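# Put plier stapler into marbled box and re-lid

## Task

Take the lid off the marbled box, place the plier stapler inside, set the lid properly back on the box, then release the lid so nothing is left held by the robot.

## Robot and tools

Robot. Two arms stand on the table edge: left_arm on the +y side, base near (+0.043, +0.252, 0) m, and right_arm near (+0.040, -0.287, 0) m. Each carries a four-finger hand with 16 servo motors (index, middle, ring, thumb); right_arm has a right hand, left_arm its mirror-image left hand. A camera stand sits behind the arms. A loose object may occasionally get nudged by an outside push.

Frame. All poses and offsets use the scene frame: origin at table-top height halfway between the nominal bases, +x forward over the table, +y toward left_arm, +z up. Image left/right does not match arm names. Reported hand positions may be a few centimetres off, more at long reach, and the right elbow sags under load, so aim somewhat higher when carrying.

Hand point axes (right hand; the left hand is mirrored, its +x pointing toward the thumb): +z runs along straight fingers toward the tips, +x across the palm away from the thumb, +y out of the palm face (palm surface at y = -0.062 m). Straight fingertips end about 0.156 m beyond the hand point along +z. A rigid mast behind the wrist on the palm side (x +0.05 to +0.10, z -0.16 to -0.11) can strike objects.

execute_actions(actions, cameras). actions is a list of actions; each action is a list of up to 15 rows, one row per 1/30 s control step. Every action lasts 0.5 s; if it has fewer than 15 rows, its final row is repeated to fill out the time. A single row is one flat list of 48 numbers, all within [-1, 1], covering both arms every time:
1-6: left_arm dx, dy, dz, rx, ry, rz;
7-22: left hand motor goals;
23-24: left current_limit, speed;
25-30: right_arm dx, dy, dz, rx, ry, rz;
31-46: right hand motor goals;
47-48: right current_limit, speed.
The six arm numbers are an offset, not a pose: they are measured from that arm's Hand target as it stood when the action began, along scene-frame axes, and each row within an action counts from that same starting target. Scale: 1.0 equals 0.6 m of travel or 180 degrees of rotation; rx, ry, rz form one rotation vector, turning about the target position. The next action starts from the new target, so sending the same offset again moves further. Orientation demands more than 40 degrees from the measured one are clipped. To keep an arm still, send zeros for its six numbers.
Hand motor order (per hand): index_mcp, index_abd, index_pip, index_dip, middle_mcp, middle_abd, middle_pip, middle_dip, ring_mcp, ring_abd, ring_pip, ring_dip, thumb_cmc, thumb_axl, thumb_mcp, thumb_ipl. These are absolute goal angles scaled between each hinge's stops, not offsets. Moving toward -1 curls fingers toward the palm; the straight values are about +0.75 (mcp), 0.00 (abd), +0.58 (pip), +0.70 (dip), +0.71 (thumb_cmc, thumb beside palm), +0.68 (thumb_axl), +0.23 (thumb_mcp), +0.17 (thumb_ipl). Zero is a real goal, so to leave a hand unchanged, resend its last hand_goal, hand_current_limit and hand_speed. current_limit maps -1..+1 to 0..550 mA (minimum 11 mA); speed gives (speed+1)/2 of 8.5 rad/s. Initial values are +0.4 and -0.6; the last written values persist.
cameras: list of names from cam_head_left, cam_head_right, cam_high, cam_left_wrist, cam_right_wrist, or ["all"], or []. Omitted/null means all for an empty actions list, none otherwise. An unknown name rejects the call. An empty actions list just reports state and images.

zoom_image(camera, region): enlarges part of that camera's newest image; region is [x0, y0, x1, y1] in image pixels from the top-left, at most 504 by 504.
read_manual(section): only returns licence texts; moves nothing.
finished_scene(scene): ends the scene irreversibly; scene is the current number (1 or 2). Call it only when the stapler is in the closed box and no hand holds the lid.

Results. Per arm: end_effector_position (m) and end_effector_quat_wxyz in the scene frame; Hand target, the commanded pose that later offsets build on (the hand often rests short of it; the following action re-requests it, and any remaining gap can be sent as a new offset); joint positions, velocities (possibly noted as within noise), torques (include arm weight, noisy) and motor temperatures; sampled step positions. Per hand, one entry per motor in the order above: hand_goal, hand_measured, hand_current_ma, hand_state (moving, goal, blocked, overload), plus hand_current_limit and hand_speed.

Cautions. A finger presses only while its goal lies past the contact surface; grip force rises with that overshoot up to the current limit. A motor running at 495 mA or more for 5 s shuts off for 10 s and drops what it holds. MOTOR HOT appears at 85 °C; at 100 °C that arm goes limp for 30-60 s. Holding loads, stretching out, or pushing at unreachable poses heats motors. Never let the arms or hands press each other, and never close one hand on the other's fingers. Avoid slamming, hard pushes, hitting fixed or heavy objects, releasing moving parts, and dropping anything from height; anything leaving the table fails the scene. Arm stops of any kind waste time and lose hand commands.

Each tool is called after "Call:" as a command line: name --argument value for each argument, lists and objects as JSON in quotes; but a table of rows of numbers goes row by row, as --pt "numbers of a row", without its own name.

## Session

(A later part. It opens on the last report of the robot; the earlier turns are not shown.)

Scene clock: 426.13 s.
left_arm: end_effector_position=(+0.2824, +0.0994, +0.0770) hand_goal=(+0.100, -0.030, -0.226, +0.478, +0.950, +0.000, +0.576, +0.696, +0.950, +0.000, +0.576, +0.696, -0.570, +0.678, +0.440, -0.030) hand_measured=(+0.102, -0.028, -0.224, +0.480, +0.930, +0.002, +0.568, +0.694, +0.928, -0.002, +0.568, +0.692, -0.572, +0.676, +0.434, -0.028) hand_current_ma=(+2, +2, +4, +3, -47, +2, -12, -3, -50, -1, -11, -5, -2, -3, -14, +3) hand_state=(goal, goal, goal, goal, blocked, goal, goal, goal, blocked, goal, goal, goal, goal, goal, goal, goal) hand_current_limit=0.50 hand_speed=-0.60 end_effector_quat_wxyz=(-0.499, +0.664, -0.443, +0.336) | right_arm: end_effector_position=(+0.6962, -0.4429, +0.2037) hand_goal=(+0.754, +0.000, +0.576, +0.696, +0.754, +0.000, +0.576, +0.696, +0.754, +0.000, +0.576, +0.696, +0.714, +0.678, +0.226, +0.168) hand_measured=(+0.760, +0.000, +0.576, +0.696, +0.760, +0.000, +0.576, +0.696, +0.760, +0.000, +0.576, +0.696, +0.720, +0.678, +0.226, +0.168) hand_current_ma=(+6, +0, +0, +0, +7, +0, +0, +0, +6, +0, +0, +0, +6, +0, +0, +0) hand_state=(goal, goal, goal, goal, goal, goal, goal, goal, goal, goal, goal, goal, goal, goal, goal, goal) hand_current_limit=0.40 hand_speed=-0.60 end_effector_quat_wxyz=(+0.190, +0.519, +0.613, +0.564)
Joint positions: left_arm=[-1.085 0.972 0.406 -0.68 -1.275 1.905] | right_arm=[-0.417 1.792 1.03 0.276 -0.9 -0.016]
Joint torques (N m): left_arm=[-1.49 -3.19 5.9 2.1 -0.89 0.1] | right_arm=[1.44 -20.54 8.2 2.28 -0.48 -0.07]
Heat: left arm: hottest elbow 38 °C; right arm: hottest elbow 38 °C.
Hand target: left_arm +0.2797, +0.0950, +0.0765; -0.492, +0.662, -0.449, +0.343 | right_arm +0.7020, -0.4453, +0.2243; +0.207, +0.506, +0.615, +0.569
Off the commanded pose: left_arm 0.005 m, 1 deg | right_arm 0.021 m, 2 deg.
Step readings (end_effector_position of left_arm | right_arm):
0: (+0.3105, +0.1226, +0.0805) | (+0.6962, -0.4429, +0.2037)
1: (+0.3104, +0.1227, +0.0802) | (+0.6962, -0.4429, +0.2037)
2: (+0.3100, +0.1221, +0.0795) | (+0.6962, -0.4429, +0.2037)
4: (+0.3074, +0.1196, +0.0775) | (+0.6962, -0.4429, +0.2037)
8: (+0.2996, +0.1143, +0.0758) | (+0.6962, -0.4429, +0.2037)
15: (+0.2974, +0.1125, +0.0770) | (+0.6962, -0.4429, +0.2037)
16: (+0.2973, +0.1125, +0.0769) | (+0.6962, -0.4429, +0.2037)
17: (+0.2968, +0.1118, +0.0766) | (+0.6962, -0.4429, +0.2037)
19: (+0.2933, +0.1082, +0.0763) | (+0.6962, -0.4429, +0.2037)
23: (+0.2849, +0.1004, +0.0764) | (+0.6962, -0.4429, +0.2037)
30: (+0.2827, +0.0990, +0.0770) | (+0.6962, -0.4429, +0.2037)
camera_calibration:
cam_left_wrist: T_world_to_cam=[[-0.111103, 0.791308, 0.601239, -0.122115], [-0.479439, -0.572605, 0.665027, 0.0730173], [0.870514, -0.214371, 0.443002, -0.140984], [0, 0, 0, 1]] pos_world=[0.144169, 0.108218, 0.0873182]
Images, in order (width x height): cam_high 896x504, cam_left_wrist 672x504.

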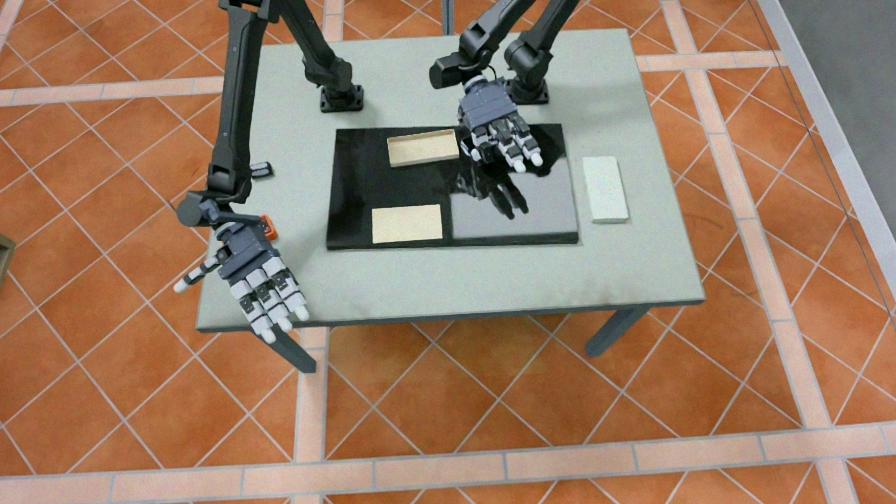

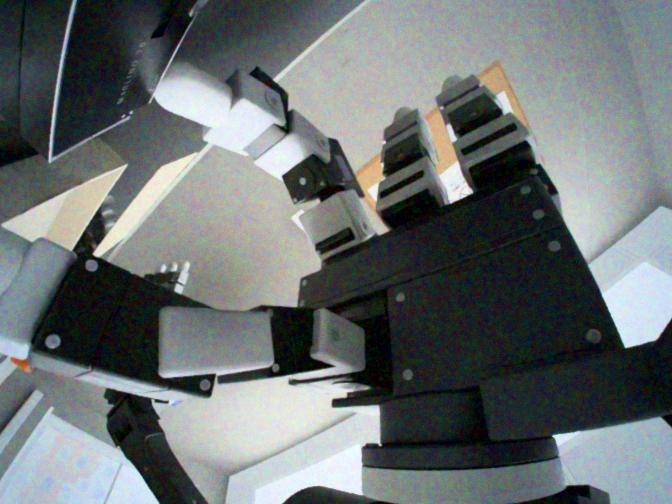

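Call:
execute_actions --actions '[[[-0.022,-0.017,0.002,0,0,-0.035,0.10,-0.03,-0.226,0.478,0.95,0,0.576,0.696,0.95,0,0.576,0.696,-0.571,0.678,0.44,-0.03,0.5,-0.6,0,0,0,0,0,0,0.754,0,0.576,0.696,0.754,0,0.576,0.696,0.754,0,0.576,0.696,0.714,0.678,0.226,0.168,0.4,-0.6]]]' --cameras '["cam_high","cam_left_wrist"]'

Call:
zoom_image --camera "cam_high" --region '[430, 110, 550, 200]'

Scene clock: 428.83 s.
left_arm: end_effector_position=(+0.2692, +0.0891, +0.0780) hand_goal=(+0.100, -0.030, -0.226, +0.478, +0.950, +0.000, +0.576, +0.696, +0.950, +0.000, +0.576, +0.696, -0.570, +0.678, +0.440, -0.030) hand_measured=(+0.102, -0.028, -0.224, +0.480, +0.930, +0.002, +0.568, +0.694, +0.928, -0.002, +0.568, +0.692, -0.572, +0.676, +0.434, -0.028) hand_current_ma=(+2, +2, +4, +3, -47, +2, -12, -3, -50, -1, -11, -5, -2, -3, -14, +3) hand_state=(goal, goal, goal, goal, blocked, goal, goal, goal, blocked, goal, goal, goal, goal, goal, goal, goal) hand_current_limit=0.50 hand_speed=-0.60 end_effector_quat_wxyz=(-0.480, +0.639, -0.479, +0.362) | right_arm: end_effector_position=(+0.6962, -0.4429, +0.2037) hand_goal=(+0.754, +0.000, +0.576, +0.696, +0.754, +0.000, +0.576, +0.696, +0.754, +0.000, +0.576, +0.696, +0.714, +0.678, +0.226, +0.168) hand_measured=(+0.760, +0.000, +0.576, +0.696, +0.760, +0.000, +0.576, +0.696, +0.760, +0.000, +0.576, +0.696, +0.720, +0.678, +0.226, +0.168) hand_current_ma=(+6, +0, +0, +0, +7, +0, +0, +0, +6, +0, +0, +0, +6, +0, +0, +0) hand_state=(goal, goal, goal, goal, goal, goal, goal, goal, goal, goal, goal, goal, goal, goal, goal, goal) hand_current_limit=0.40 hand_speed=-0.60 end_effector_quat_wxyz=(+0.190, +0.519, +0.613, +0.564)
Joint positions: left_arm=[-1.143 0.889 0.357 -0.567 -1.254 2.06] | right_arm=[-0.417 1.792 1.03 0.276 -0.9 -0.016]
Joint torques (N m): left_arm=[-1.38 -2.26 6.19 2.39 -0.82 0.1] | right_arm=[1.44 -20.48 8.18 2.26 -0.49 -0.07]
Heat: left arm: hottest elbow 38 °C; right arm: hottest elbow 38 °C.
Hand target: left_arm +0.2665, +0.0849, +0.0777; -0.473, +0.636, -0.485, +0.369 | right_arm +0.7020, -0.4453, +0.2243; +0.207, +0.506, +0.615, +0.569
Off the commanded pose: left_arm 0.005 m, 1 deg | right_arm 0.021 m, 2 deg.
Step readings (end_effector_position of left_arm | right_arm):
0: (+0.2824, +0.0995, +0.0770) | (+0.6962, -0.4429, +0.2037)
1: (+0.2822, +0.0996, +0.0769) | (+0.6962, -0.4429, +0.2037)
2: (+0.2819, +0.0989, +0.0768) | (+0.6962, -0.4429, +0.2037)
4: (+0.2787, +0.0958, +0.0765) | (+0.6962, -0.4429, +0.2037)
8: (+0.2713, +0.0898, +0.0771) | (+0.6962, -0.4429, +0.2037)
15: (+0.2695, +0.0887, +0.0779) | (+0.6962, -0.4429, +0.2037)
camera_calibration:
cam_left_wrist: T_world_to_cam=[[-0.0233181, 0.798612, 0.601394, -0.140326], [-0.537853, -0.517102, 0.665823, 0.070891], [0.842716, -0.307936, 0.441594, -0.116227], [0, 0, 0, 1]] pos_world=[0.132803, 0.112934, 0.0885155]
Images, in order (width x height): cam_high 896x504, cam_left_wrist 672x504.

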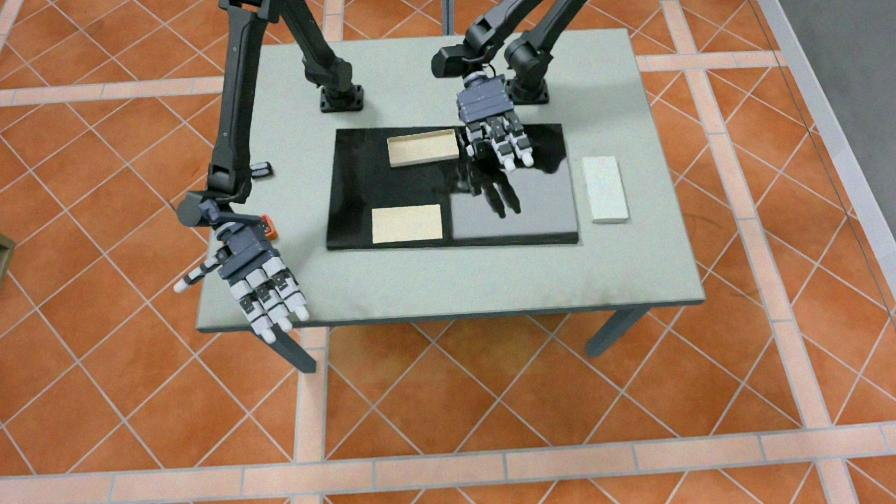

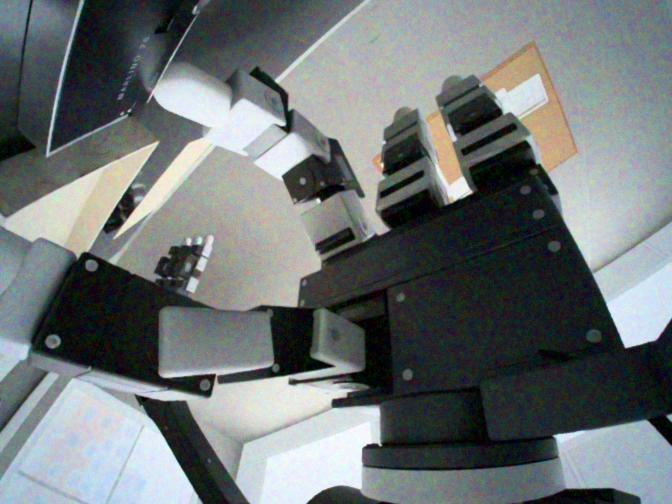

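Scaled by 4.200 from the camera's 896x504 image, which has a finer 1280x720 frame.

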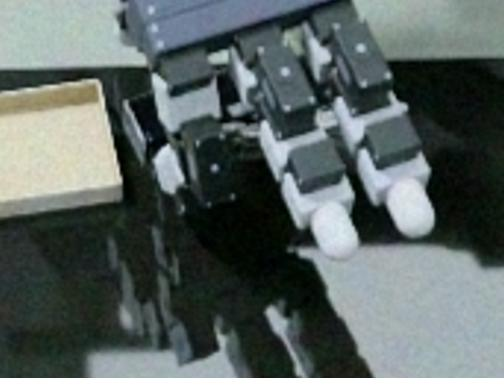

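Call:
execute_actions --actions '[[[0.006,0.012,0.004,0,0,0.004,0.20,-0.12,-0.226,0.478,0.95,0,0.576,0.696,0.95,0,0.576,0.696,-0.571,0.678,0.44,-0.03,0.4,-0.4,0,0,0,0,0,0,0.754,0,0.576,0.696,0.754,0,0.576,0.696,0.754,0,0.576,0.696,0.714,0.678,0.226,0.168,0.4,-0.6]],[[-0.010,0.028,-0.004,0,0,0.004,0.20,-0.12,-0.226,0.478,0.95,0,0.576,0.696,0.95,0,0.576,0.696,-0.571,0.678,0.40,-0.03,0.4,-0.4,0,0,0,0,0,0,0.754,0,0.576,0.696,0.754,0,0.576,0.696,0.754,0,0.576,0.696,0.714,0.678,0.226,0.168,0.4,-0.6]]]' --cameras '["cam_high","cam_left_wrist"]'

Call:
zoom_image --camera "cam_high" --region '[430, 110, 550, 200]'

Call:
zoom_image --camera "cam_left_wrist" --region '[0, 0, 340, 250]'

Scene clock: 434.97 s.
left_arm: end_effector_position=(+0.2637, +0.1023, +0.0791) hand_goal=(+0.200, -0.120, -0.226, +0.478, +0.950, +0.000, +0.576, +0.696, +0.950, +0.000, +0.576, +0.696, -0.570, +0.678, +0.400, -0.030) hand_measured=(+0.188, -0.116, -0.224, +0.480, +0.930, +0.002, +0.568, +0.694, +0.928, -0.002, +0.568, +0.692, -0.572, +0.676, +0.400, -0.028) hand_current_ma=(-24, +4, +3, +3, -47, +2, -12, -3, -50, -1, -11, -5, -2, -3, +0, +3) hand_state=(goal, goal, goal, goal, blocked, goal, goal, goal, blocked, goal, goal, goal, goal, goal, goal, goal) hand_current_limit=0.40 hand_speed=-0.40 end_effector_quat_wxyz=(-0.475, +0.643, -0.474, +0.370) | right_arm: end_effector_position=(+0.6962, -0.4429, +0.2037) hand_goal=(+0.754, +0.000, +0.576, +0.696, +0.754, +0.000, +0.576, +0.696, +0.754, +0.000, +0.576, +0.696, +0.714, +0.678, +0.226, +0.168) hand_measured=(+0.760, +0.000, +0.576, +0.696, +0.760, +0.000, +0.576, +0.696, +0.760, +0.000, +0.576, +0.696, +0.720, +0.678, +0.226, +0.168) hand_current_ma=(+6, +0, +0, +0, +7, +0, +0, +0, +6, +0, +0, +0, +6, +0, +0, +0) hand_state=(goal, goal, goal, goal, goal, goal, goal, goal, goal, goal, goal, goal, goal, goal, goal, goal) hand_current_limit=0.40 hand_speed=-0.60 end_effector_quat_wxyz=(+0.190, +0.519, +0.613, +0.564)
Joint positions: left_arm=[-1.14 0.801 0.319 -0.583 -1.252 2.071] | right_arm=[-0.417 1.792 1.03 0.276 -0.9 -0.016]
Joint torques (N m): left_arm=[0.62 -1.38 6.58 1.09 -0.87 0.08] | right_arm=[1.49 -20.48 8.2 2.26 -0.48 -0.07]
Heat: left arm: hottest elbow 38 °C; right arm: hottest elbow 38 °C.
Hand target: left_arm +0.2641, +0.1088, +0.0777; -0.477, +0.643, -0.477, +0.363 | right_arm +0.7020, -0.4453, +0.2243; +0.207, +0.506, +0.615, +0.569
Off the commanded pose: left_arm 0.007 m, 1 deg | right_arm 0.021 m, 2 deg.
joint sent to its limit (left arm) — joint 6 (wrist roll), upper limit. The joint targets still meet the commanded pose.
Step readings (end_effector_position of left_arm | right_arm):
0: (+0.2692, +0.0891, +0.0780) | (+0.6962, -0.4429, +0.2037)
1: (+0.2691, +0.0891, +0.0779) | (+0.6962, -0.4429, +0.2037)
2: (+0.2690, +0.0891, +0.0780) | (+0.6962, -0.4429, +0.2037)
4: (+0.2688, +0.0895, +0.0783) | (+0.6962, -0.4429, +0.2037)
8: (+0.2687, +0.0898, +0.0799) | (+0.6962, -0.4429, +0.2037)
15: (+0.2687, +0.0899, +0.0803) | (+0.6962, -0.4429, +0.2037)
16: (+0.2686, +0.0899, +0.0802) | (+0.6962, -0.4429, +0.2037)
17: (+0.2683, +0.0906, +0.0799) | (+0.6962, -0.4429, +0.2037)
19: (+0.2671, +0.0932, +0.0794) | (+0.6962, -0.4429, +0.2037)
23: (+0.2646, +0.1000, +0.0784) | (+0.6962, -0.4429, +0.2037)
30: (+0.2638, +0.1020, +0.0791) | (+0.6962, -0.4429, +0.2037)
camera_calibration:
cam_left_wrist: T_world_to_cam=[[-0.0279574, 0.811153, 0.584166, -0.150346], [-0.544588, -0.502412, 0.671569, 0.07374], [0.838237, -0.299354, 0.455791, -0.108868], [0, 0, 0, 1]] pos_world=[0.127212, 0.126411, 0.0879266]
Images, in order (width x height): cam_high 896x504, cam_left_wrist 672x504.

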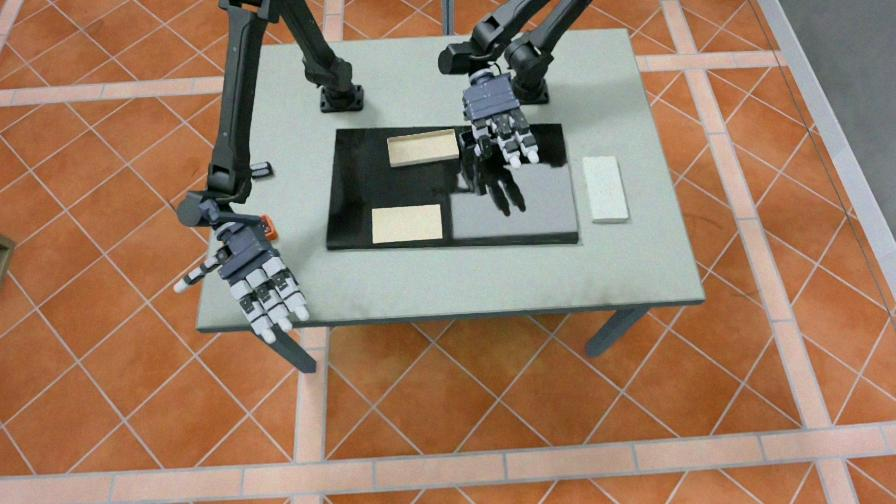

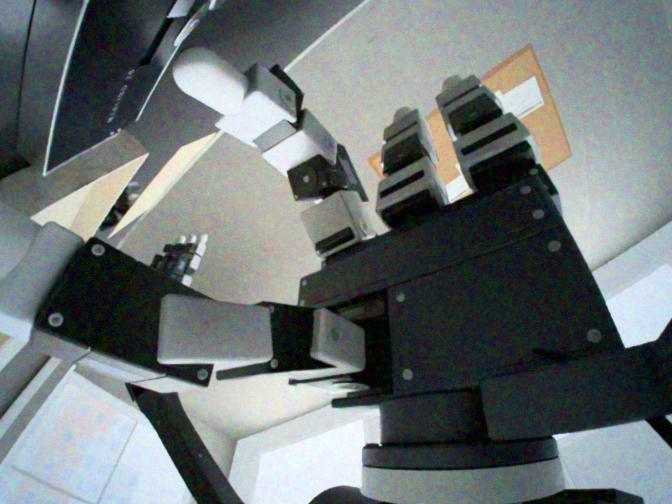

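Scaled by 4.200 from the camera's 896x504 image, which has a finer 1280x720 frame.

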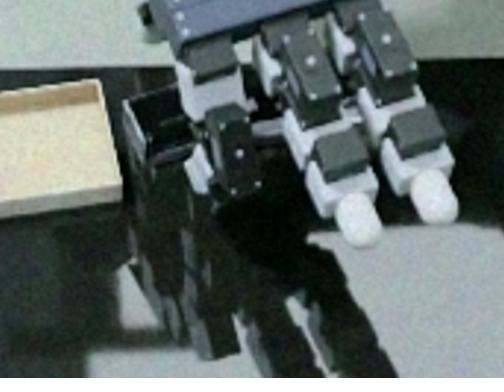

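Scaled by 1.482 from the camera's 672x504 image, which has a finer 960x720 frame.

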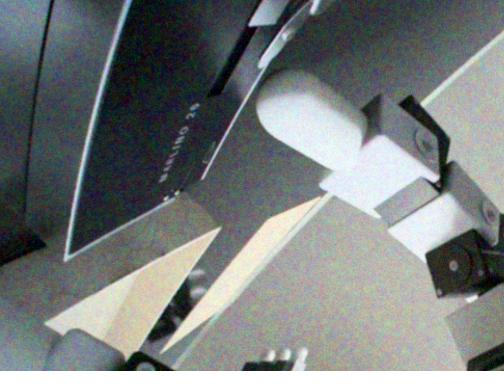

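Call:
execute_actions --actions '[[[0,0.004,-0.009,0,0,0.0,0.16,-0.12,-0.226,0.478,0.95,0,0.576,0.696,0.95,0,0.576,0.696,-0.571,0.678,0.25,-0.03,0.4,-0.6,0,0,0,0,0,0,0.754,0,0.576,0.696,0.754,0,0.576,0.696,0.754,0,0.576,0.696,0.714,0.678,0.226,0.168,0.4,-0.6]],[[0,0.0,0.0,0,0,0.0,0.10,-0.12,-0.226,0.478,0.95,0,0.576,0.696,0.95,0,0.576,0.696,-0.571,0.678,0.14,-0.03,0.3,-0.7,0,0,0,0,0,0,0.754,0,0.576,0.696,0.754,0,0.576,0.696,0.754,0,0.576,0.696,0.714,0.678,0.226,0.168,0.4,-0.6]]]' --cameras '["cam_high","cam_left_wrist"]'

Call:
zoom_image --camera "cam_high" --region '[430, 110, 550, 200]'

Call:
zoom_image --camera "cam_left_wrist" --region '[0, 0, 340, 250]'

Scene clock: 438.43 s.
left_arm: end_effector_position=(+0.2620, +0.1070, +0.0738) hand_goal=(+0.100, -0.120, -0.226, +0.478, +0.950, +0.000, +0.576, +0.696, +0.950, +0.000, +0.576, +0.696, -0.570, +0.678, +0.140, -0.030) hand_measured=(+0.112, -0.118, -0.222, +0.478, +0.930, +0.002, +0.568, +0.694, +0.928, -0.002, +0.568, +0.692, -0.572, +0.676, +0.190, -0.020) hand_current_ma=(+27, +2, +5, +1, -47, +2, -12, -3, -50, -1, -11, -5, -2, -3, +200, +24) hand_state=(goal, goal, goal, goal, blocked, goal, goal, goal, blocked, goal, goal, goal, goal, goal, blocked, goal) hand_current_limit=0.30 hand_speed=-0.70 end_effector_quat_wxyz=(-0.478, +0.641, -0.477, +0.365) | right_arm: end_effector_position=(+0.6962, -0.4429, +0.2037) hand_goal=(+0.754, +0.000, +0.576, +0.696, +0.754, +0.000, +0.576, +0.696, +0.754, +0.000, +0.576, +0.696, +0.714, +0.678, +0.226, +0.168) hand_measured=(+0.760, +0.000, +0.576, +0.696, +0.760, +0.000, +0.576, +0.696, +0.760, +0.000, +0.576, +0.696, +0.720, +0.678, +0.226, +0.168) hand_current_ma=(+6, +0, +0, +0, +7, +0, +0, +0, +6, +0, +0, +0, +6, +0, +0, +0) hand_state=(goal, goal, goal, goal, goal, goal, goal, goal, goal, goal, goal, goal, goal, goal, goal, goal) hand_current_limit=0.40 hand_speed=-0.60 end_effector_quat_wxyz=(+0.190, +0.519, +0.613, +0.564)
Joint positions: left_arm=[-1.138 0.801 0.307 -0.583 -1.251 2.071] | right_arm=[-0.417 1.792 1.03 0.276 -0.9 -0.016]
Joint torques (N m): left_arm=[0.73 -0.79 6.42 1.96 -0.93 0.08] | right_arm=[1.49 -20.48 8.21 2.25 -0.48 -0.07]
Heat: left arm: hottest elbow 38 °C; right arm: hottest elbow 38 °C.
Hand target: left_arm +0.2641, +0.1113, +0.0723; -0.477, +0.643, -0.477, +0.363 | right_arm +0.7020, -0.4453, +0.2243; +0.207, +0.506, +0.615, +0.569
Off the commanded pose: left_arm 0.005 m, 0 deg | right_arm 0.021 m, 2 deg.
joint sent to its limit (left arm) — joint 6 (wrist roll), upper limit. The joint targets still meet the commanded pose.
Step readings (end_effector_position of left_arm | right_arm):
0: (+0.2637, +0.1023, +0.0791) | (+0.6962, -0.4429, +0.2037)
1: (+0.2637, +0.1023, +0.0791) | (+0.6962, -0.4429, +0.2037)
2: (+0.2635, +0.1026, +0.0788) | (+0.6962, -0.4429, +0.2037)
4: (+0.2631, +0.1037, +0.0775) | (+0.6962, -0.4429, +0.2037)
8: (+0.2619, +0.1067, +0.0740) | (+0.6962, -0.4429, +0.2037)
15: (+0.2620, +0.1069, +0.0740) | (+0.6962, -0.4429, +0.2037)
16: (+0.2620, +0.1069, +0.0740) | (+0.6962, -0.4429, +0.2037)
17: (+0.2620, +0.1069, +0.0740) | (+0.6962, -0.4429, +0.2037)
19: (+0.2620, +0.1070, +0.0738) | (+0.6962, -0.4429, +0.2037)
23: (+0.2620, +0.1070, +0.0738) | (+0.6962, -0.4429, +0.2037)
30: (+0.2620, +0.1070, +0.0738) | (+0.6962, -0.4429, +0.2037)
camera_calibration:
cam_left_wrist: T_world_to_cam=[[-0.026126, 0.804491, 0.59339, -0.151507], [-0.53987, -0.51094, 0.66894, 0.0786137], [0.841343, -0.302877, 0.447669, -0.103434], [0, 0, 0, 1]] pos_world=[0.125506, 0.130725, 0.0836194]
Images, in order (width x height): cam_high 896x504, cam_left_wrist 672x504.

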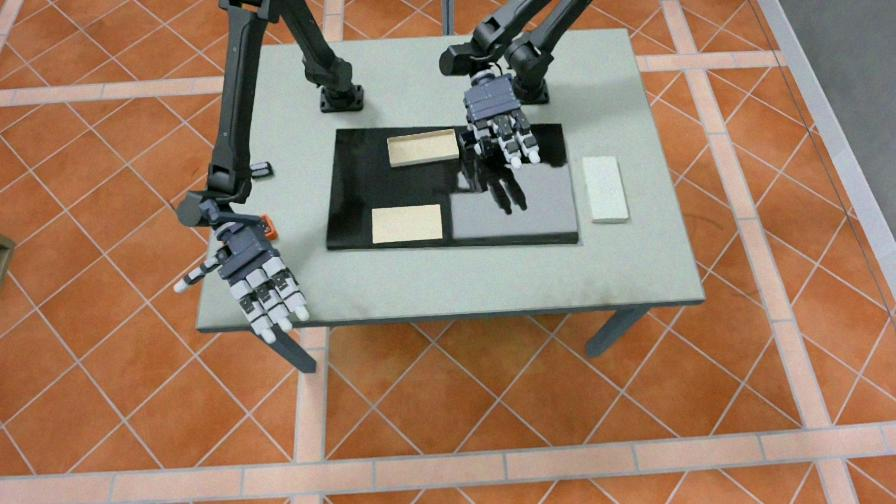

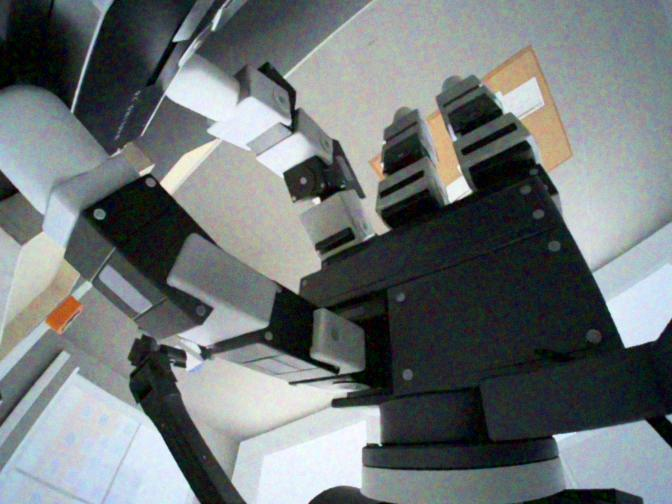

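Scaled by 4.200 from the camera's 896x504 image, which has a finer 1280x720 frame.

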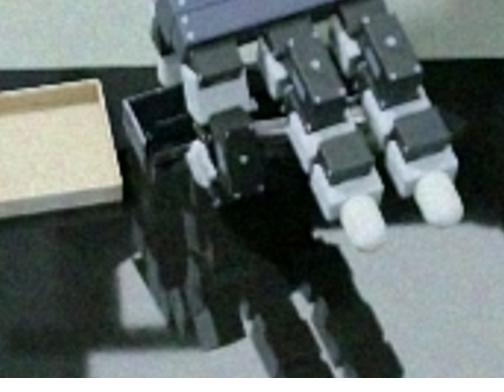

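Scaled by 1.482 from the camera's 672x504 image, which has a finer 960x720 frame.

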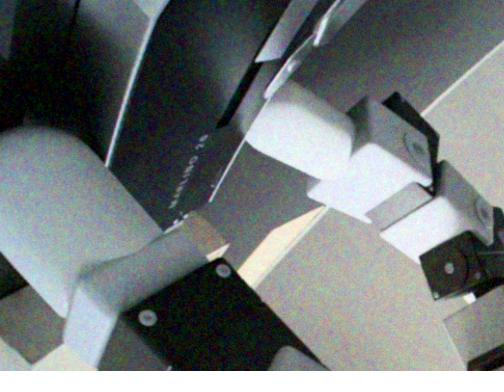

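Call:
execute_actions --actions '[[[0,0.0,0.006,0,0,0.0,0.05,-0.12,-0.226,0.478,0.95,0,0.576,0.696,0.95,0,0.576,0.696,-0.571,0.678,0.05,-0.03,0.6,-0.7,0,0,0,0,0,0,0.754,0,0.576,0.696,0.754,0,0.576,0.696,0.754,0,0.576,0.696,0.714,0.678,0.226,0.168,0.4,-0.6]],[[0,0.0,0.006,0,0,0.0,-0.01,-0.12,-0.23,0.478,0.95,0,0.576,0.696,0.95,0,0.576,0.696,-0.571,0.678,-0.05,-0.05,0.77,-0.7,0,0,0,0,0,0,0.754,0,0.576,0.696,0.754,0,0.576,0.696,0.754,0,0.576,0.696,0.714,0.678,0.226,0.168,0.4,-0.6]],[[0,0.0,0.012,0,0,0.0,-0.01,-0.12,-0.23,0.478,0.95,0,0.576,0.696,0.95,0,0.576,0.696,-0.571,0.678,-0.05,-0.05,0.77,-0.7,0,0,0,0,0,0,0.754,0,0.576,0.696,0.754,0,0.576,0.696,0.754,0,0.576,0.696,0.714,0.678,0.226,0.168,0.4,-0.6]]]' --cameras '["cam_high","cam_left_wrist"]'

Call:
zoom_image --camera "cam_high" --region '[430, 110, 550, 200]'

Call:
zoom_image --camera "cam_left_wrist" --region '[0, 0, 340, 250]'

Scene clock: 441.37 s.
left_arm: end_effector_position=(+0.2591, +0.1128, +0.0759) hand_goal=(-0.010, -0.120, -0.230, +0.478, +0.950, +0.000, +0.576, +0.696, +0.950, +0.000, +0.576, +0.696, -0.570, +0.678, -0.050, -0.050) hand_measured=(+0.106, -0.112, -0.204, +0.490, +0.930, +0.002, +0.568, +0.694, +0.928, -0.002, +0.568, +0.692, -0.574, +0.676, +0.170, -0.006) hand_current_ma=(+455, +13, +58, +21, -47, +2, -12, -3, -50, -1, -11, -5, -6, -2, +487, +173) hand_state=(blocked, goal, blocked, goal, blocked, goal, goal, goal, blocked, goal, goal, goal, goal, goal, blocked, blocked) hand_current_limit=0.77 hand_speed=-0.70 end_effector_quat_wxyz=(-0.480, +0.640, -0.480, +0.361) | right_arm: end_effector_position=(+0.6962, -0.4429, +0.2037) hand_goal=(+0.754, +0.000, +0.576, +0.696, +0.754, +0.000, +0.576, +0.696, +0.754, +0.000, +0.576, +0.696, +0.714, +0.678, +0.226, +0.168) hand_measured=(+0.760, +0.000, +0.576, +0.696, +0.760, +0.000, +0.576, +0.696, +0.760, +0.000, +0.576, +0.696, +0.720, +0.678, +0.226, +0.168) hand_current_ma=(+6, +0, +0, +0, +7, +0, +0, +0, +6, +0, +0, +0, +6, +0, +0, +0) hand_state=(goal, goal, goal, goal, goal, goal, goal, goal, goal, goal, goal, goal, goal, goal, goal, goal) hand_current_limit=0.40 hand_speed=-0.60 end_effector_quat_wxyz=(+0.190, +0.519, +0.613, +0.564)
Joint positions: left_arm=[-1.138 0.773 0.307 -0.625 -1.25 2.071] | right_arm=[-0.417 1.792 1.03 0.276 -0.9 -0.016]
Joint torques (N m): left_arm=[0.73 -1.08 8.66 0.95 -1.03 0.09] | right_arm=[1.55 -20.42 8.18 2.26 -0.49 -0.07]
Heat: left arm: hottest elbow 39 °C; right arm: hottest elbow 38 °C.
Hand target: left_arm +0.2641, +0.1113, +0.0868; -0.477, +0.643, -0.477, +0.363 | right_arm +0.7020, -0.4453, +0.2243; +0.207, +0.506, +0.615, +0.569
Off the commanded pose: left_arm 0.012 m, 1 deg | right_arm 0.021 m, 2 deg.
joint sent to its limit (left arm) — joint 6 (wrist roll), upper limit. The joint targets still meet the commanded pose.
Step readings (end_effector_position of left_arm | right_arm):
0: (+0.2620, +0.1070, +0.0738) | (+0.6962, -0.4429, +0.2037)
1: (+0.2620, +0.1070, +0.0738) | (+0.6962, -0.4429, +0.2037)
2: (+0.2620, +0.1069, +0.0738) | (+0.6962, -0.4429, +0.2037)
4: (+0.2620, +0.1069, +0.0742) | (+0.6962, -0.4429, +0.2037)
8: (+0.2620, +0.1068, +0.0745) | (+0.6962, -0.4429, +0.2037)
15: (+0.2621, +0.1067, +0.0746) | (+0.6962, -0.4429, +0.2037)
16: (+0.2621, +0.1067, +0.0746) | (+0.6962, -0.4429, +0.2037)
17: (+0.2620, +0.1068, +0.0747) | (+0.6962, -0.4429, +0.2037)
19: (+0.2619, +0.1071, +0.0749) | (+0.6962, -0.4429, +0.2037)
23: (+0.2615, +0.1075, +0.0753) | (+0.6962, -0.4429, +0.2037)
30: (+0.2614, +0.1078, +0.0753) | (+0.6962, -0.4429, +0.2037)
31: (+0.2613, +0.1079, +0.0753) | (+0.6962, -0.4429, +0.2037)
32: (+0.2611, +0.1084, +0.0752) | (+0.6962, -0.4429, +0.2037)
34: (+0.2605, +0.1097, +0.0754) | (+0.6962, -0.4429, +0.2037)
38: (+0.2596, +0.1118, +0.0759) | (+0.6962, -0.4429, +0.2037)
45: (+0.2591, +0.1127, +0.0759) | (+0.6962, -0.4429, +0.2037)
camera_calibration:
cam_left_wrist: T_world_to_cam=[[-0.0217721, 0.797495, 0.602932, -0.158537], [-0.535823, -0.518454, 0.666408, 0.078563], [0.84405, -0.308556, 0.438604, -0.0995862], [0, 0, 0, 1]] pos_world=[0.1227, 0.136436, 0.086911]
Images, in order (width x height): cam_high 896x504, cam_left_wrist 672x504.

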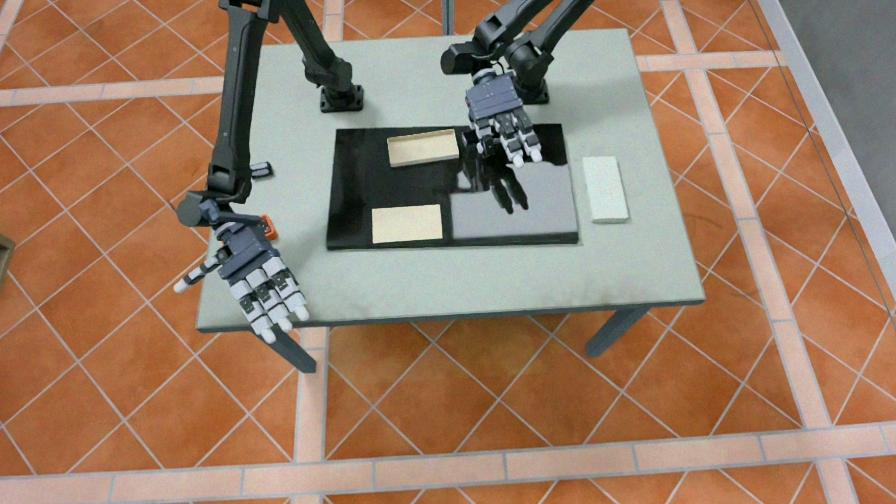

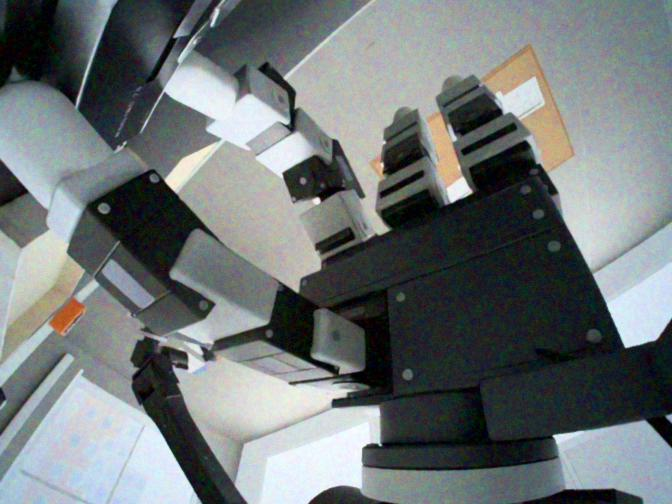

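Scaled by 4.200 from the camera's 896x504 image, which has a finer 1280x720 frame.

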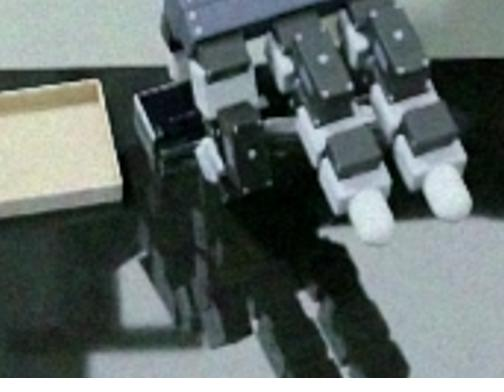

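Scaled by 1.482 from the camera's 672x504 image, which has a finer 960x720 frame.

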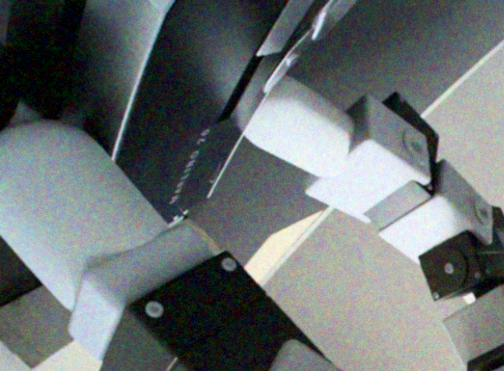

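Call:
execute_actions --actions '[[[0.004,-0.008,0.008,0,0,0.0,-0.01,-0.12,-0.23,0.478,0.95,0,0.576,0.696,0.95,0,0.576,0.696,-0.571,0.678,-0.05,-0.05,0.77,-0.7,0,0,0,0,0,0,0.754,0,0.576,0.696,0.754,0,0.576,0.696,0.754,0,0.576,0.696,0.714,0.678,0.226,0.168,0.4,-0.6]]]' --cameras '["cam_left_wrist","cam_high"]'

Call:
zoom_image --camera "cam_left_wrist" --region '[0, 0, 340, 250]'

Call:
zoom_image --camera "cam_high" --region '[430, 110, 550, 200]'

Scene clock: 443.00 s.
left_arm: end_effector_position=(+0.2590, +0.1130, +0.0766) hand_goal=(-0.010, -0.120, -0.230, +0.478, +0.950, +0.000, +0.576, +0.696, +0.950, +0.000, +0.576, +0.696, -0.570, +0.678, -0.050, -0.050) hand_measured=(+0.106, -0.110, -0.202, +0.492, +0.930, +0.002, +0.568, +0.694, +0.928, -0.002, +0.568, +0.692, -0.574, +0.676, +0.166, -0.006) hand_current_ma=(+455, +13, +68, +27, -47, +2, -12, -3, -50, -1, -11, -5, -6, -2, +487, +173) hand_state=(blocked, goal, blocked, goal, blocked, goal, goal, goal, blocked, goal, goal, goal, goal, goal, blocked, blocked) hand_current_limit=0.77 hand_speed=-0.70 end_effector_quat_wxyz=(-0.480, +0.639, -0.481, +0.360) | right_arm: end_effector_position=(+0.6962, -0.4429, +0.2037) hand_goal=(+0.754, +0.000, +0.576, +0.696, +0.754, +0.000, +0.576, +0.696, +0.754, +0.000, +0.576, +0.696, +0.714, +0.678, +0.226, +0.168) hand_measured=(+0.760, +0.000, +0.576, +0.696, +0.760, +0.000, +0.576, +0.696, +0.760, +0.000, +0.576, +0.696, +0.720, +0.678, +0.226, +0.168) hand_current_ma=(+6, +0, +0, +0, +7, +0, +0, +0, +6, +0, +0, +0, +6, +0, +0, +0) hand_state=(goal, goal, goal, goal, goal, goal, goal, goal, goal, goal, goal, goal, goal, goal, goal, goal) hand_current_limit=0.40 hand_speed=-0.60 end_effector_quat_wxyz=(+0.190, +0.519, +0.613, +0.564)
Joint positions: left_arm=[-1.138 0.773 0.309 -0.631 -1.25 2.071] | right_arm=[-0.417 1.792 1.03 0.276 -0.9 -0.016]
Joint torques (N m): left_arm=[0.79 0.32 9.85 1.05 -1.04 0.09] | right_arm=[1.49 -20.42 8.2 2.26 -0.49 -0.07]
Heat: left arm: hottest elbow 39 °C; right arm: hottest elbow 38 °C.
Hand target: left_arm +0.2665, +0.1065, +0.0915; -0.477, +0.643, -0.477, +0.363 | right_arm +0.7020, -0.4453, +0.2243; +0.207, +0.506, +0.615, +0.569
Off the commanded pose: left_arm 0.018 m, 1 deg | right_arm 0.021 m, 2 deg.
joint sent to its limit (left arm) — joint 6 (wrist roll), upper limit. The joint targets still meet the commanded pose.
Step readings (end_effector_position of left_arm | right_arm):
0: (+0.2591, +0.1128, +0.0759) | (+0.6962, -0.4429, +0.2037)
1: (+0.2591, +0.1128, +0.0759) | (+0.6962, -0.4429, +0.2037)
2: (+0.2591, +0.1128, +0.0759) | (+0.6962, -0.4429, +0.2037)
4: (+0.2591, +0.1128, +0.0759) | (+0.6962, -0.4429, +0.2037)
8: (+0.2591, +0.1128, +0.0764) | (+0.6962, -0.4429, +0.2037)
15: (+0.2590, +0.1129, +0.0766) | (+0.6962, -0.4429, +0.2037)
camera_calibration:
cam_left_wrist: T_world_to_cam=[[-0.0209205, 0.795605, 0.605454, -0.159311], [-0.534835, -0.520555, 0.665562, 0.0782557], [0.844697, -0.309894, 0.436408, -0.0995355], [0, 0, 0, 1]] pos_world=[0.122598, 0.136639, 0.0878093]
Images, in order (width x height): cam_high 896x504, cam_left_wrist 672x504.

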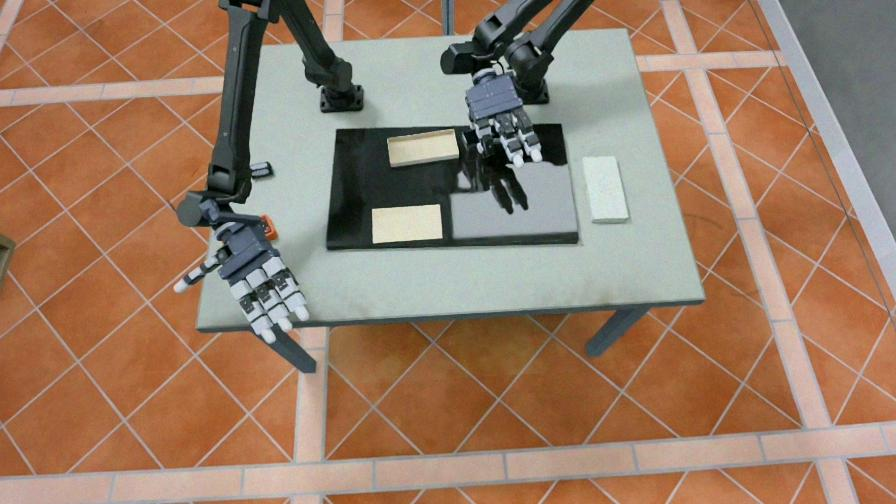

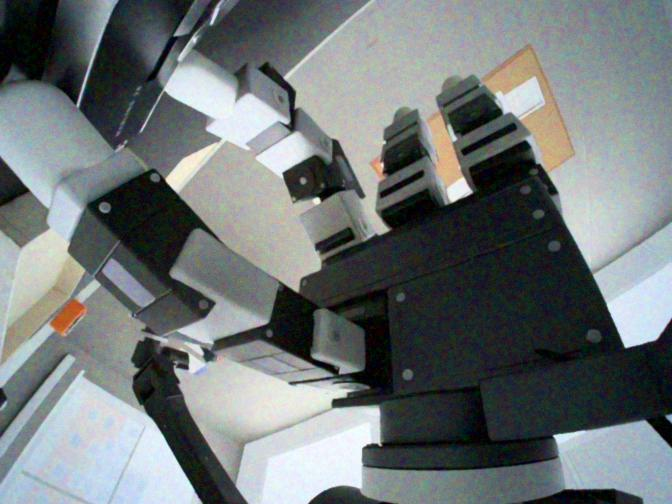

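Scaled by 1.482 from the camera's 672x504 image, which has a finer 960x720 frame.

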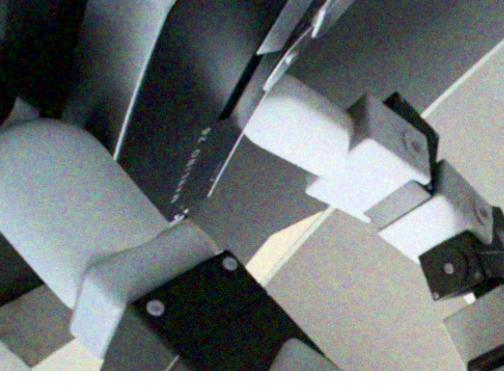

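Scaled by 4.200 from the camera's 896x504 image, which has a finer 1280x720 frame.

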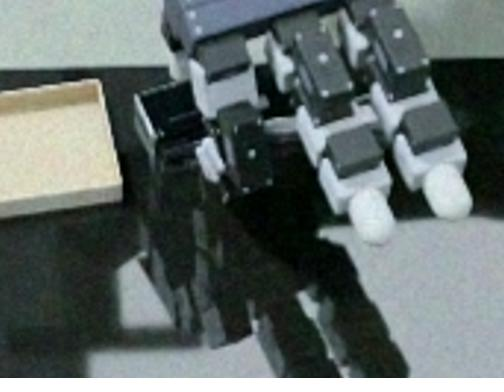

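Call:
execute_actions --actions '[[[0.001,-0.002,0.005,0,0,0.0,-0.01,-0.12,-0.23,0.478,0.95,0,0.576,0.696,0.95,0,0.576,0.696,-0.571,0.678,-0.05,-0.05,0.77,-0.7,0,0,0,0,0,0,0.754,0,0.576,0.696,0.754,0,0.576,0.696,0.754,0,0.576,0.696,0.714,0.678,0.226,0.168,0.4,-0.6]],[[0.001,-0.002,0.005,0,0,0.0,-0.01,-0.12,-0.23,0.478,0.95,0,0.576,0.696,0.95,0,0.576,0.696,-0.571,0.678,-0.05,-0.05,0.77,-0.7,0,0,0,0,0,0,0.754,0,0.576,0.696,0.754,0,0.576,0.696,0.754,0,0.576,0.696,0.714,0.678,0.226,0.168,0.4,-0.6]]]' --cameras '["cam_left_wrist","cam_high"]'

Call:
zoom_image --camera "cam_left_wrist" --region '[0, 0, 340, 250]'

Call:
zoom_image --camera "cam_high" --region '[430, 110, 550, 200]'

Scene clock: 445.20 s.
left_arm: end_effector_position=(+0.2594, +0.1124, +0.0806) hand_goal=(-0.010, -0.120, -0.230, +0.478, +0.950, +0.000, +0.576, +0.696, +0.950, +0.000, +0.576, +0.696, -0.570, +0.678, -0.050, -0.050) hand_measured=(+0.106, -0.110, -0.196, +0.496, +0.930, +0.002, +0.568, +0.694, +0.928, -0.002, +0.568, +0.692, -0.574, +0.676, +0.162, -0.006) hand_current_ma=(+455, +13, +84, +37, -47, +2, -12, -3, -50, -1, -11, -5, -7, -2, +487, +173) hand_state=(blocked, goal, blocked, goal, blocked, goal, goal, goal, blocked, goal, goal, goal, goal, goal, blocked, blocked) hand_current_limit=0.77 hand_speed=-0.70 end_effector_quat_wxyz=(-0.482, +0.638, -0.484, +0.356) | right_arm: end_effector_position=(+0.6962, -0.4429, +0.2037) hand_goal=(+0.754, +0.000, +0.576, +0.696, +0.754, +0.000, +0.576, +0.696, +0.754, +0.000, +0.576, +0.696, +0.714, +0.678, +0.226, +0.168) hand_measured=(+0.760, +0.000, +0.576, +0.696, +0.760, +0.000, +0.576, +0.696, +0.760, +0.000, +0.576, +0.696, +0.720, +0.678, +0.226, +0.168) hand_current_ma=(+6, +0, +0, +0, +7, +0, +0, +0, +6, +0, +0, +0, +6, +0, +0, +0) hand_state=(goal, goal, goal, goal, goal, goal, goal, goal, goal, goal, goal, goal, goal, goal, goal, goal) hand_current_limit=0.40 hand_speed=-0.60 end_effector_quat_wxyz=(+0.190, +0.519, +0.613, +0.564)
Joint positions: left_arm=[-1.137 0.773 0.323 -0.651 -1.25 2.073] | right_arm=[-0.417 1.792 1.03 0.276 -0.9 -0.016]
Joint torques (N m): left_arm=[0.62 0.15 10.18 1.13 -1.05 0.07] | right_arm=[1.44 -20.48 8.18 2.26 -0.48 -0.07]
Heat: left arm: hottest elbow 39 °C; right arm: hottest elbow 38 °C.
Hand target: left_arm +0.2677, +0.1041, +0.0975; -0.477, +0.642, -0.477, +0.363 | right_arm +0.7020, -0.4453, +0.2243; +0.207, +0.506, +0.615, +0.569
Off the commanded pose: left_arm 0.021 m, 1 deg | right_arm 0.021 m, 2 deg.
joint sent to its limit (left arm) — joint 6 (wrist roll), upper limit. The joint targets still meet the commanded pose.
Step readings (end_effector_position of left_arm | right_arm):
0: (+0.2590, +0.1130, +0.0766) | (+0.6962, -0.4429, +0.2037)
1: (+0.2590, +0.1130, +0.0766) | (+0.6962, -0.4429, +0.2037)
2: (+0.2590, +0.1129, +0.0767) | (+0.6962, -0.4429, +0.2037)
4: (+0.2590, +0.1129, +0.0773) | (+0.6962, -0.4429, +0.2037)
8: (+0.2591, +0.1126, +0.0782) | (+0.6962, -0.4429, +0.2037)
15: (+0.2591, +0.1127, +0.0784) | (+0.6962, -0.4429, +0.2037)
16: (+0.2591, +0.1128, +0.0783) | (+0.6962, -0.4429, +0.2037)
17: (+0.2591, +0.1127, +0.0786) | (+0.6962, -0.4429, +0.2037)
19: (+0.2592, +0.1125, +0.0792) | (+0.6962, -0.4429, +0.2037)
23: (+0.2593, +0.1124, +0.0803) | (+0.6962, -0.4429, +0.2037)
30: (+0.2594, +0.1123, +0.0806) | (+0.6962, -0.4429, +0.2037)
camera_calibration:
cam_left_wrist: T_world_to_cam=[[-0.0185293, 0.790574, 0.612087, -0.161895], [-0.532677, -0.52588, 0.663103, 0.0757736], [0.846116, -0.313758, 0.430865, -0.101324], [0, 0, 0, 1]] pos_world=[0.123095, 0.136047, 0.0925053]
Images, in order (width x height): cam_high 896x504, cam_left_wrist 672x504.

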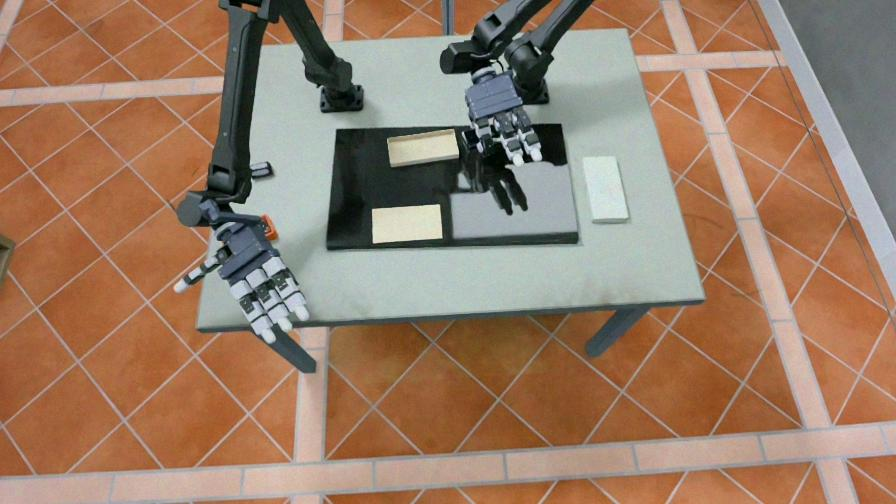

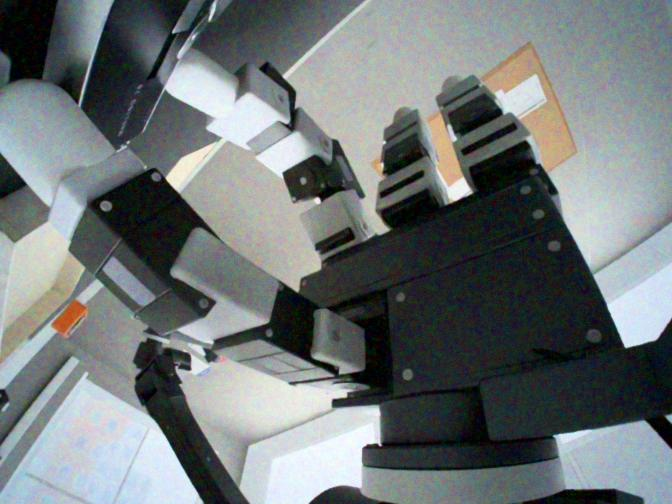

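Scaled by 1.482 from the camera's 672x504 image, which has a finer 960x720 frame.

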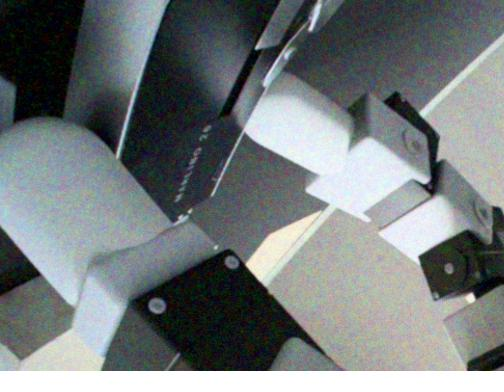

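Scaled by 4.200 from the camera's 896x504 image, which has a finer 1280x720 frame.

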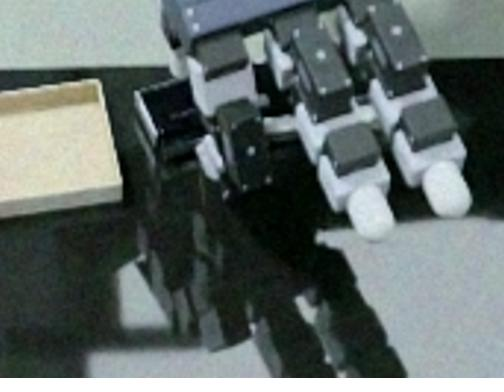

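Call:
execute_actions --actions '[[[0.0,0.0,0.007,0,0,0.0,-0.01,-0.12,-0.23,0.478,0.95,0,0.576,0.696,0.95,0,0.576,0.696,-0.571,0.678,-0.05,-0.05,0.77,-0.7,0,0,0,0,0,0,0.754,0,0.576,0.696,0.754,0,0.576,0.696,0.754,0,0.576,0.696,0.714,0.678,0.226,0.168,0.4,-0.6]],[[0.0,0.0,0.007,0,0,0.0,-0.01,-0.12,-0.23,0.478,0.95,0,0.576,0.696,0.95,0,0.576,0.696,-0.571,0.678,-0.05,-0.05,0.77,-0.7,0,0,0,0,0,0,0.754,0,0.576,0.696,0.754,0,0.576,0.696,0.754,0,0.576,0.696,0.714,0.678,0.226,0.168,0.4,-0.6]]]' --cameras '["cam_left_wrist","cam_high"]'

Call:
zoom_image --camera "cam_left_wrist" --region '[0, 0, 340, 250]'

Call:
zoom_image --camera "cam_high" --region '[430, 110, 550, 200]'

Scene clock: 448.00 s.
left_arm: end_effector_position=(+0.2594, +0.1127, +0.0856) hand_goal=(-0.010, -0.120, -0.230, +0.478, +0.950, +0.000, +0.576, +0.696, +0.950, +0.000, +0.576, +0.696, -0.570, +0.678, -0.050, -0.050) hand_measured=(+0.106, -0.110, -0.196, +0.496, +0.930, +0.002, +0.568, +0.694, +0.928, -0.002, +0.568, +0.692, -0.574, +0.676, +0.162, -0.006) hand_current_ma=(+455, +13, +86, +38, -47, +2, -12, -3, -50, -1, -11, -5, -7, -2, +487, +173) hand_state=(blocked, goal, blocked, goal, blocked, goal, goal, goal, blocked, goal, goal, goal, goal, goal, blocked, blocked) hand_current_limit=0.77 hand_speed=-0.70 end_effector_quat_wxyz=(-0.485, +0.635, -0.488, +0.351) | right_arm: end_effector_position=(+0.6962, -0.4429, +0.2037) hand_goal=(+0.754, +0.000, +0.576, +0.696, +0.754, +0.000, +0.576, +0.696, +0.754, +0.000, +0.576, +0.696, +0.714, +0.678, +0.226, +0.168) hand_measured=(+0.760, +0.000, +0.576, +0.696, +0.760, +0.000, +0.576, +0.696, +0.760, +0.000, +0.576, +0.696, +0.720, +0.678, +0.226, +0.168) hand_current_ma=(+6, +0, +0, +0, +7, +0, +0, +0, +6, +0, +0, +0, +6, +0, +0, +0) hand_state=(goal, goal, goal, goal, goal, goal, goal, goal, goal, goal, goal, goal, goal, goal, goal, goal) hand_current_limit=0.40 hand_speed=-0.60 end_effector_quat_wxyz=(+0.190, +0.519, +0.613, +0.564)
Joint positions: left_arm=[-1.137 0.773 0.34 -0.684 -1.25 2.075] | right_arm=[-0.417 1.792 1.03 0.276 -0.9 -0.016]
Joint torques (N m): left_arm=[0.67 -1.38 10.22 1.09 -1.06 0.06] | right_arm=[1.49 -20.42 8.2 2.26 -0.49 -0.07]
Heat: left arm: hottest elbow 40 °C; right arm: hottest elbow 38 °C.
Hand target: left_arm +0.2677, +0.1041, +0.1060; -0.477, +0.642, -0.477, +0.363 | right_arm +0.7020, -0.4453, +0.2243; +0.207, +0.506, +0.615, +0.569
Off the commanded pose: left_arm 0.023 m, 2 deg | right_arm 0.021 m, 2 deg.
joint sent to its limit (left arm) — joint 6 (wrist roll), upper limit. The joint targets still meet the commanded pose.
Step readings (end_effector_position of left_arm | right_arm):
0: (+0.2594, +0.1124, +0.0806) | (+0.6962, -0.4429, +0.2037)
1: (+0.2594, +0.1124, +0.0806) | (+0.6962, -0.4429, +0.2037)
2: (+0.2594, +0.1124, +0.0808) | (+0.6962, -0.4429, +0.2037)
4: (+0.2593, +0.1126, +0.0814) | (+0.6962, -0.4429, +0.2037)
8: (+0.2594, +0.1125, +0.0828) | (+0.6962, -0.4429, +0.2037)
15: (+0.2594, +0.1126, +0.0830) | (+0.6962, -0.4429, +0.2037)
16: (+0.2594, +0.1125, +0.0832) | (+0.6962, -0.4429, +0.2037)
17: (+0.2593, +0.1127, +0.0832) | (+0.6962, -0.4429, +0.2037)
19: (+0.2593, +0.1127, +0.0840) | (+0.6962, -0.4429, +0.2037)
23: (+0.2594, +0.1127, +0.0852) | (+0.6962, -0.4429, +0.2037)
30: (+0.2594, +0.1128, +0.0855) | (+0.6962, -0.4429, +0.2037)
camera_calibration:
cam_left_wrist: T_world_to_cam=[[-0.0146991, 0.781364, 0.623902, -0.166144], [-0.528072, -0.535919, 0.658734, 0.0728892], [0.849072, -0.319782, 0.420494, -0.102629], [0, 0, 0, 1]] pos_world=[0.123188, 0.136062, 0.0987979]
Images, in order (width x height): cam_high 896x504, cam_left_wrist 672x504.

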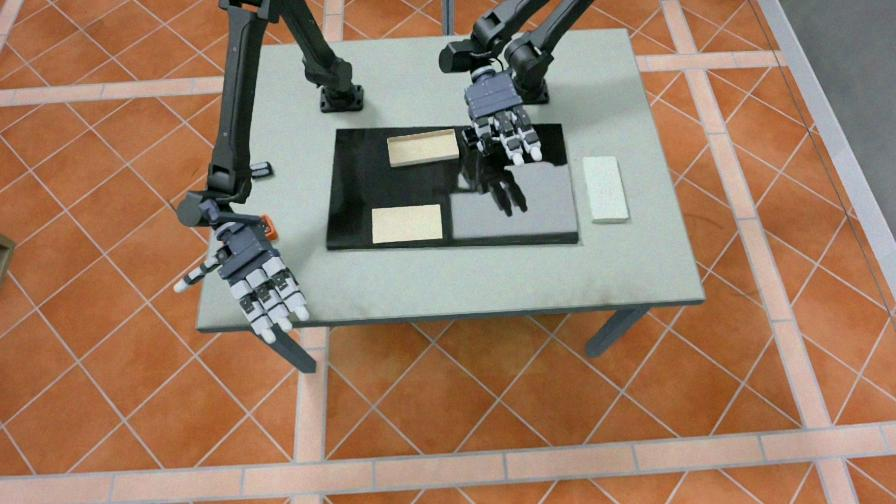

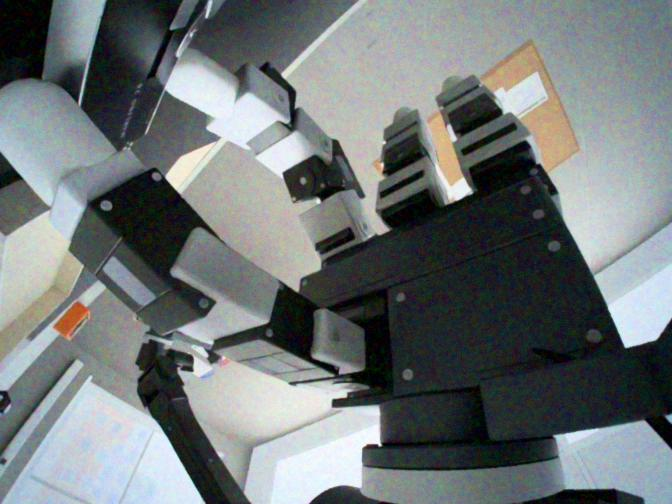

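Scaled by 1.482 from the camera's 672x504 image, which has a finer 960x720 frame.

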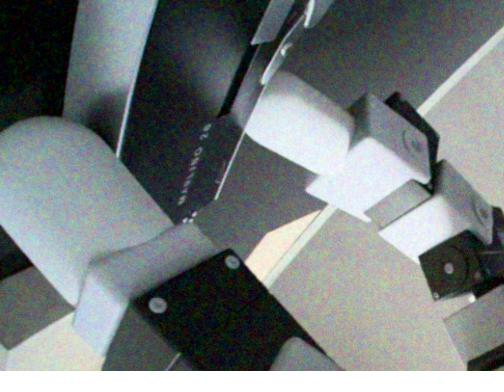

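Scaled by 4.200 from the camera's 896x504 image, which has a finer 1280x720 frame.

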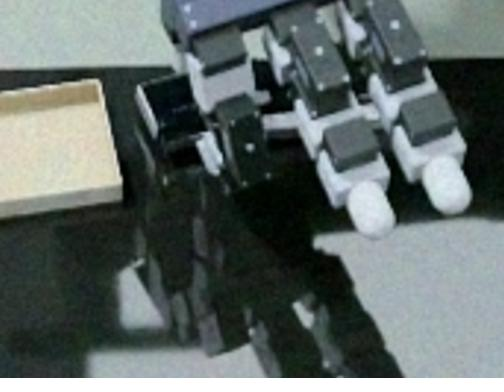

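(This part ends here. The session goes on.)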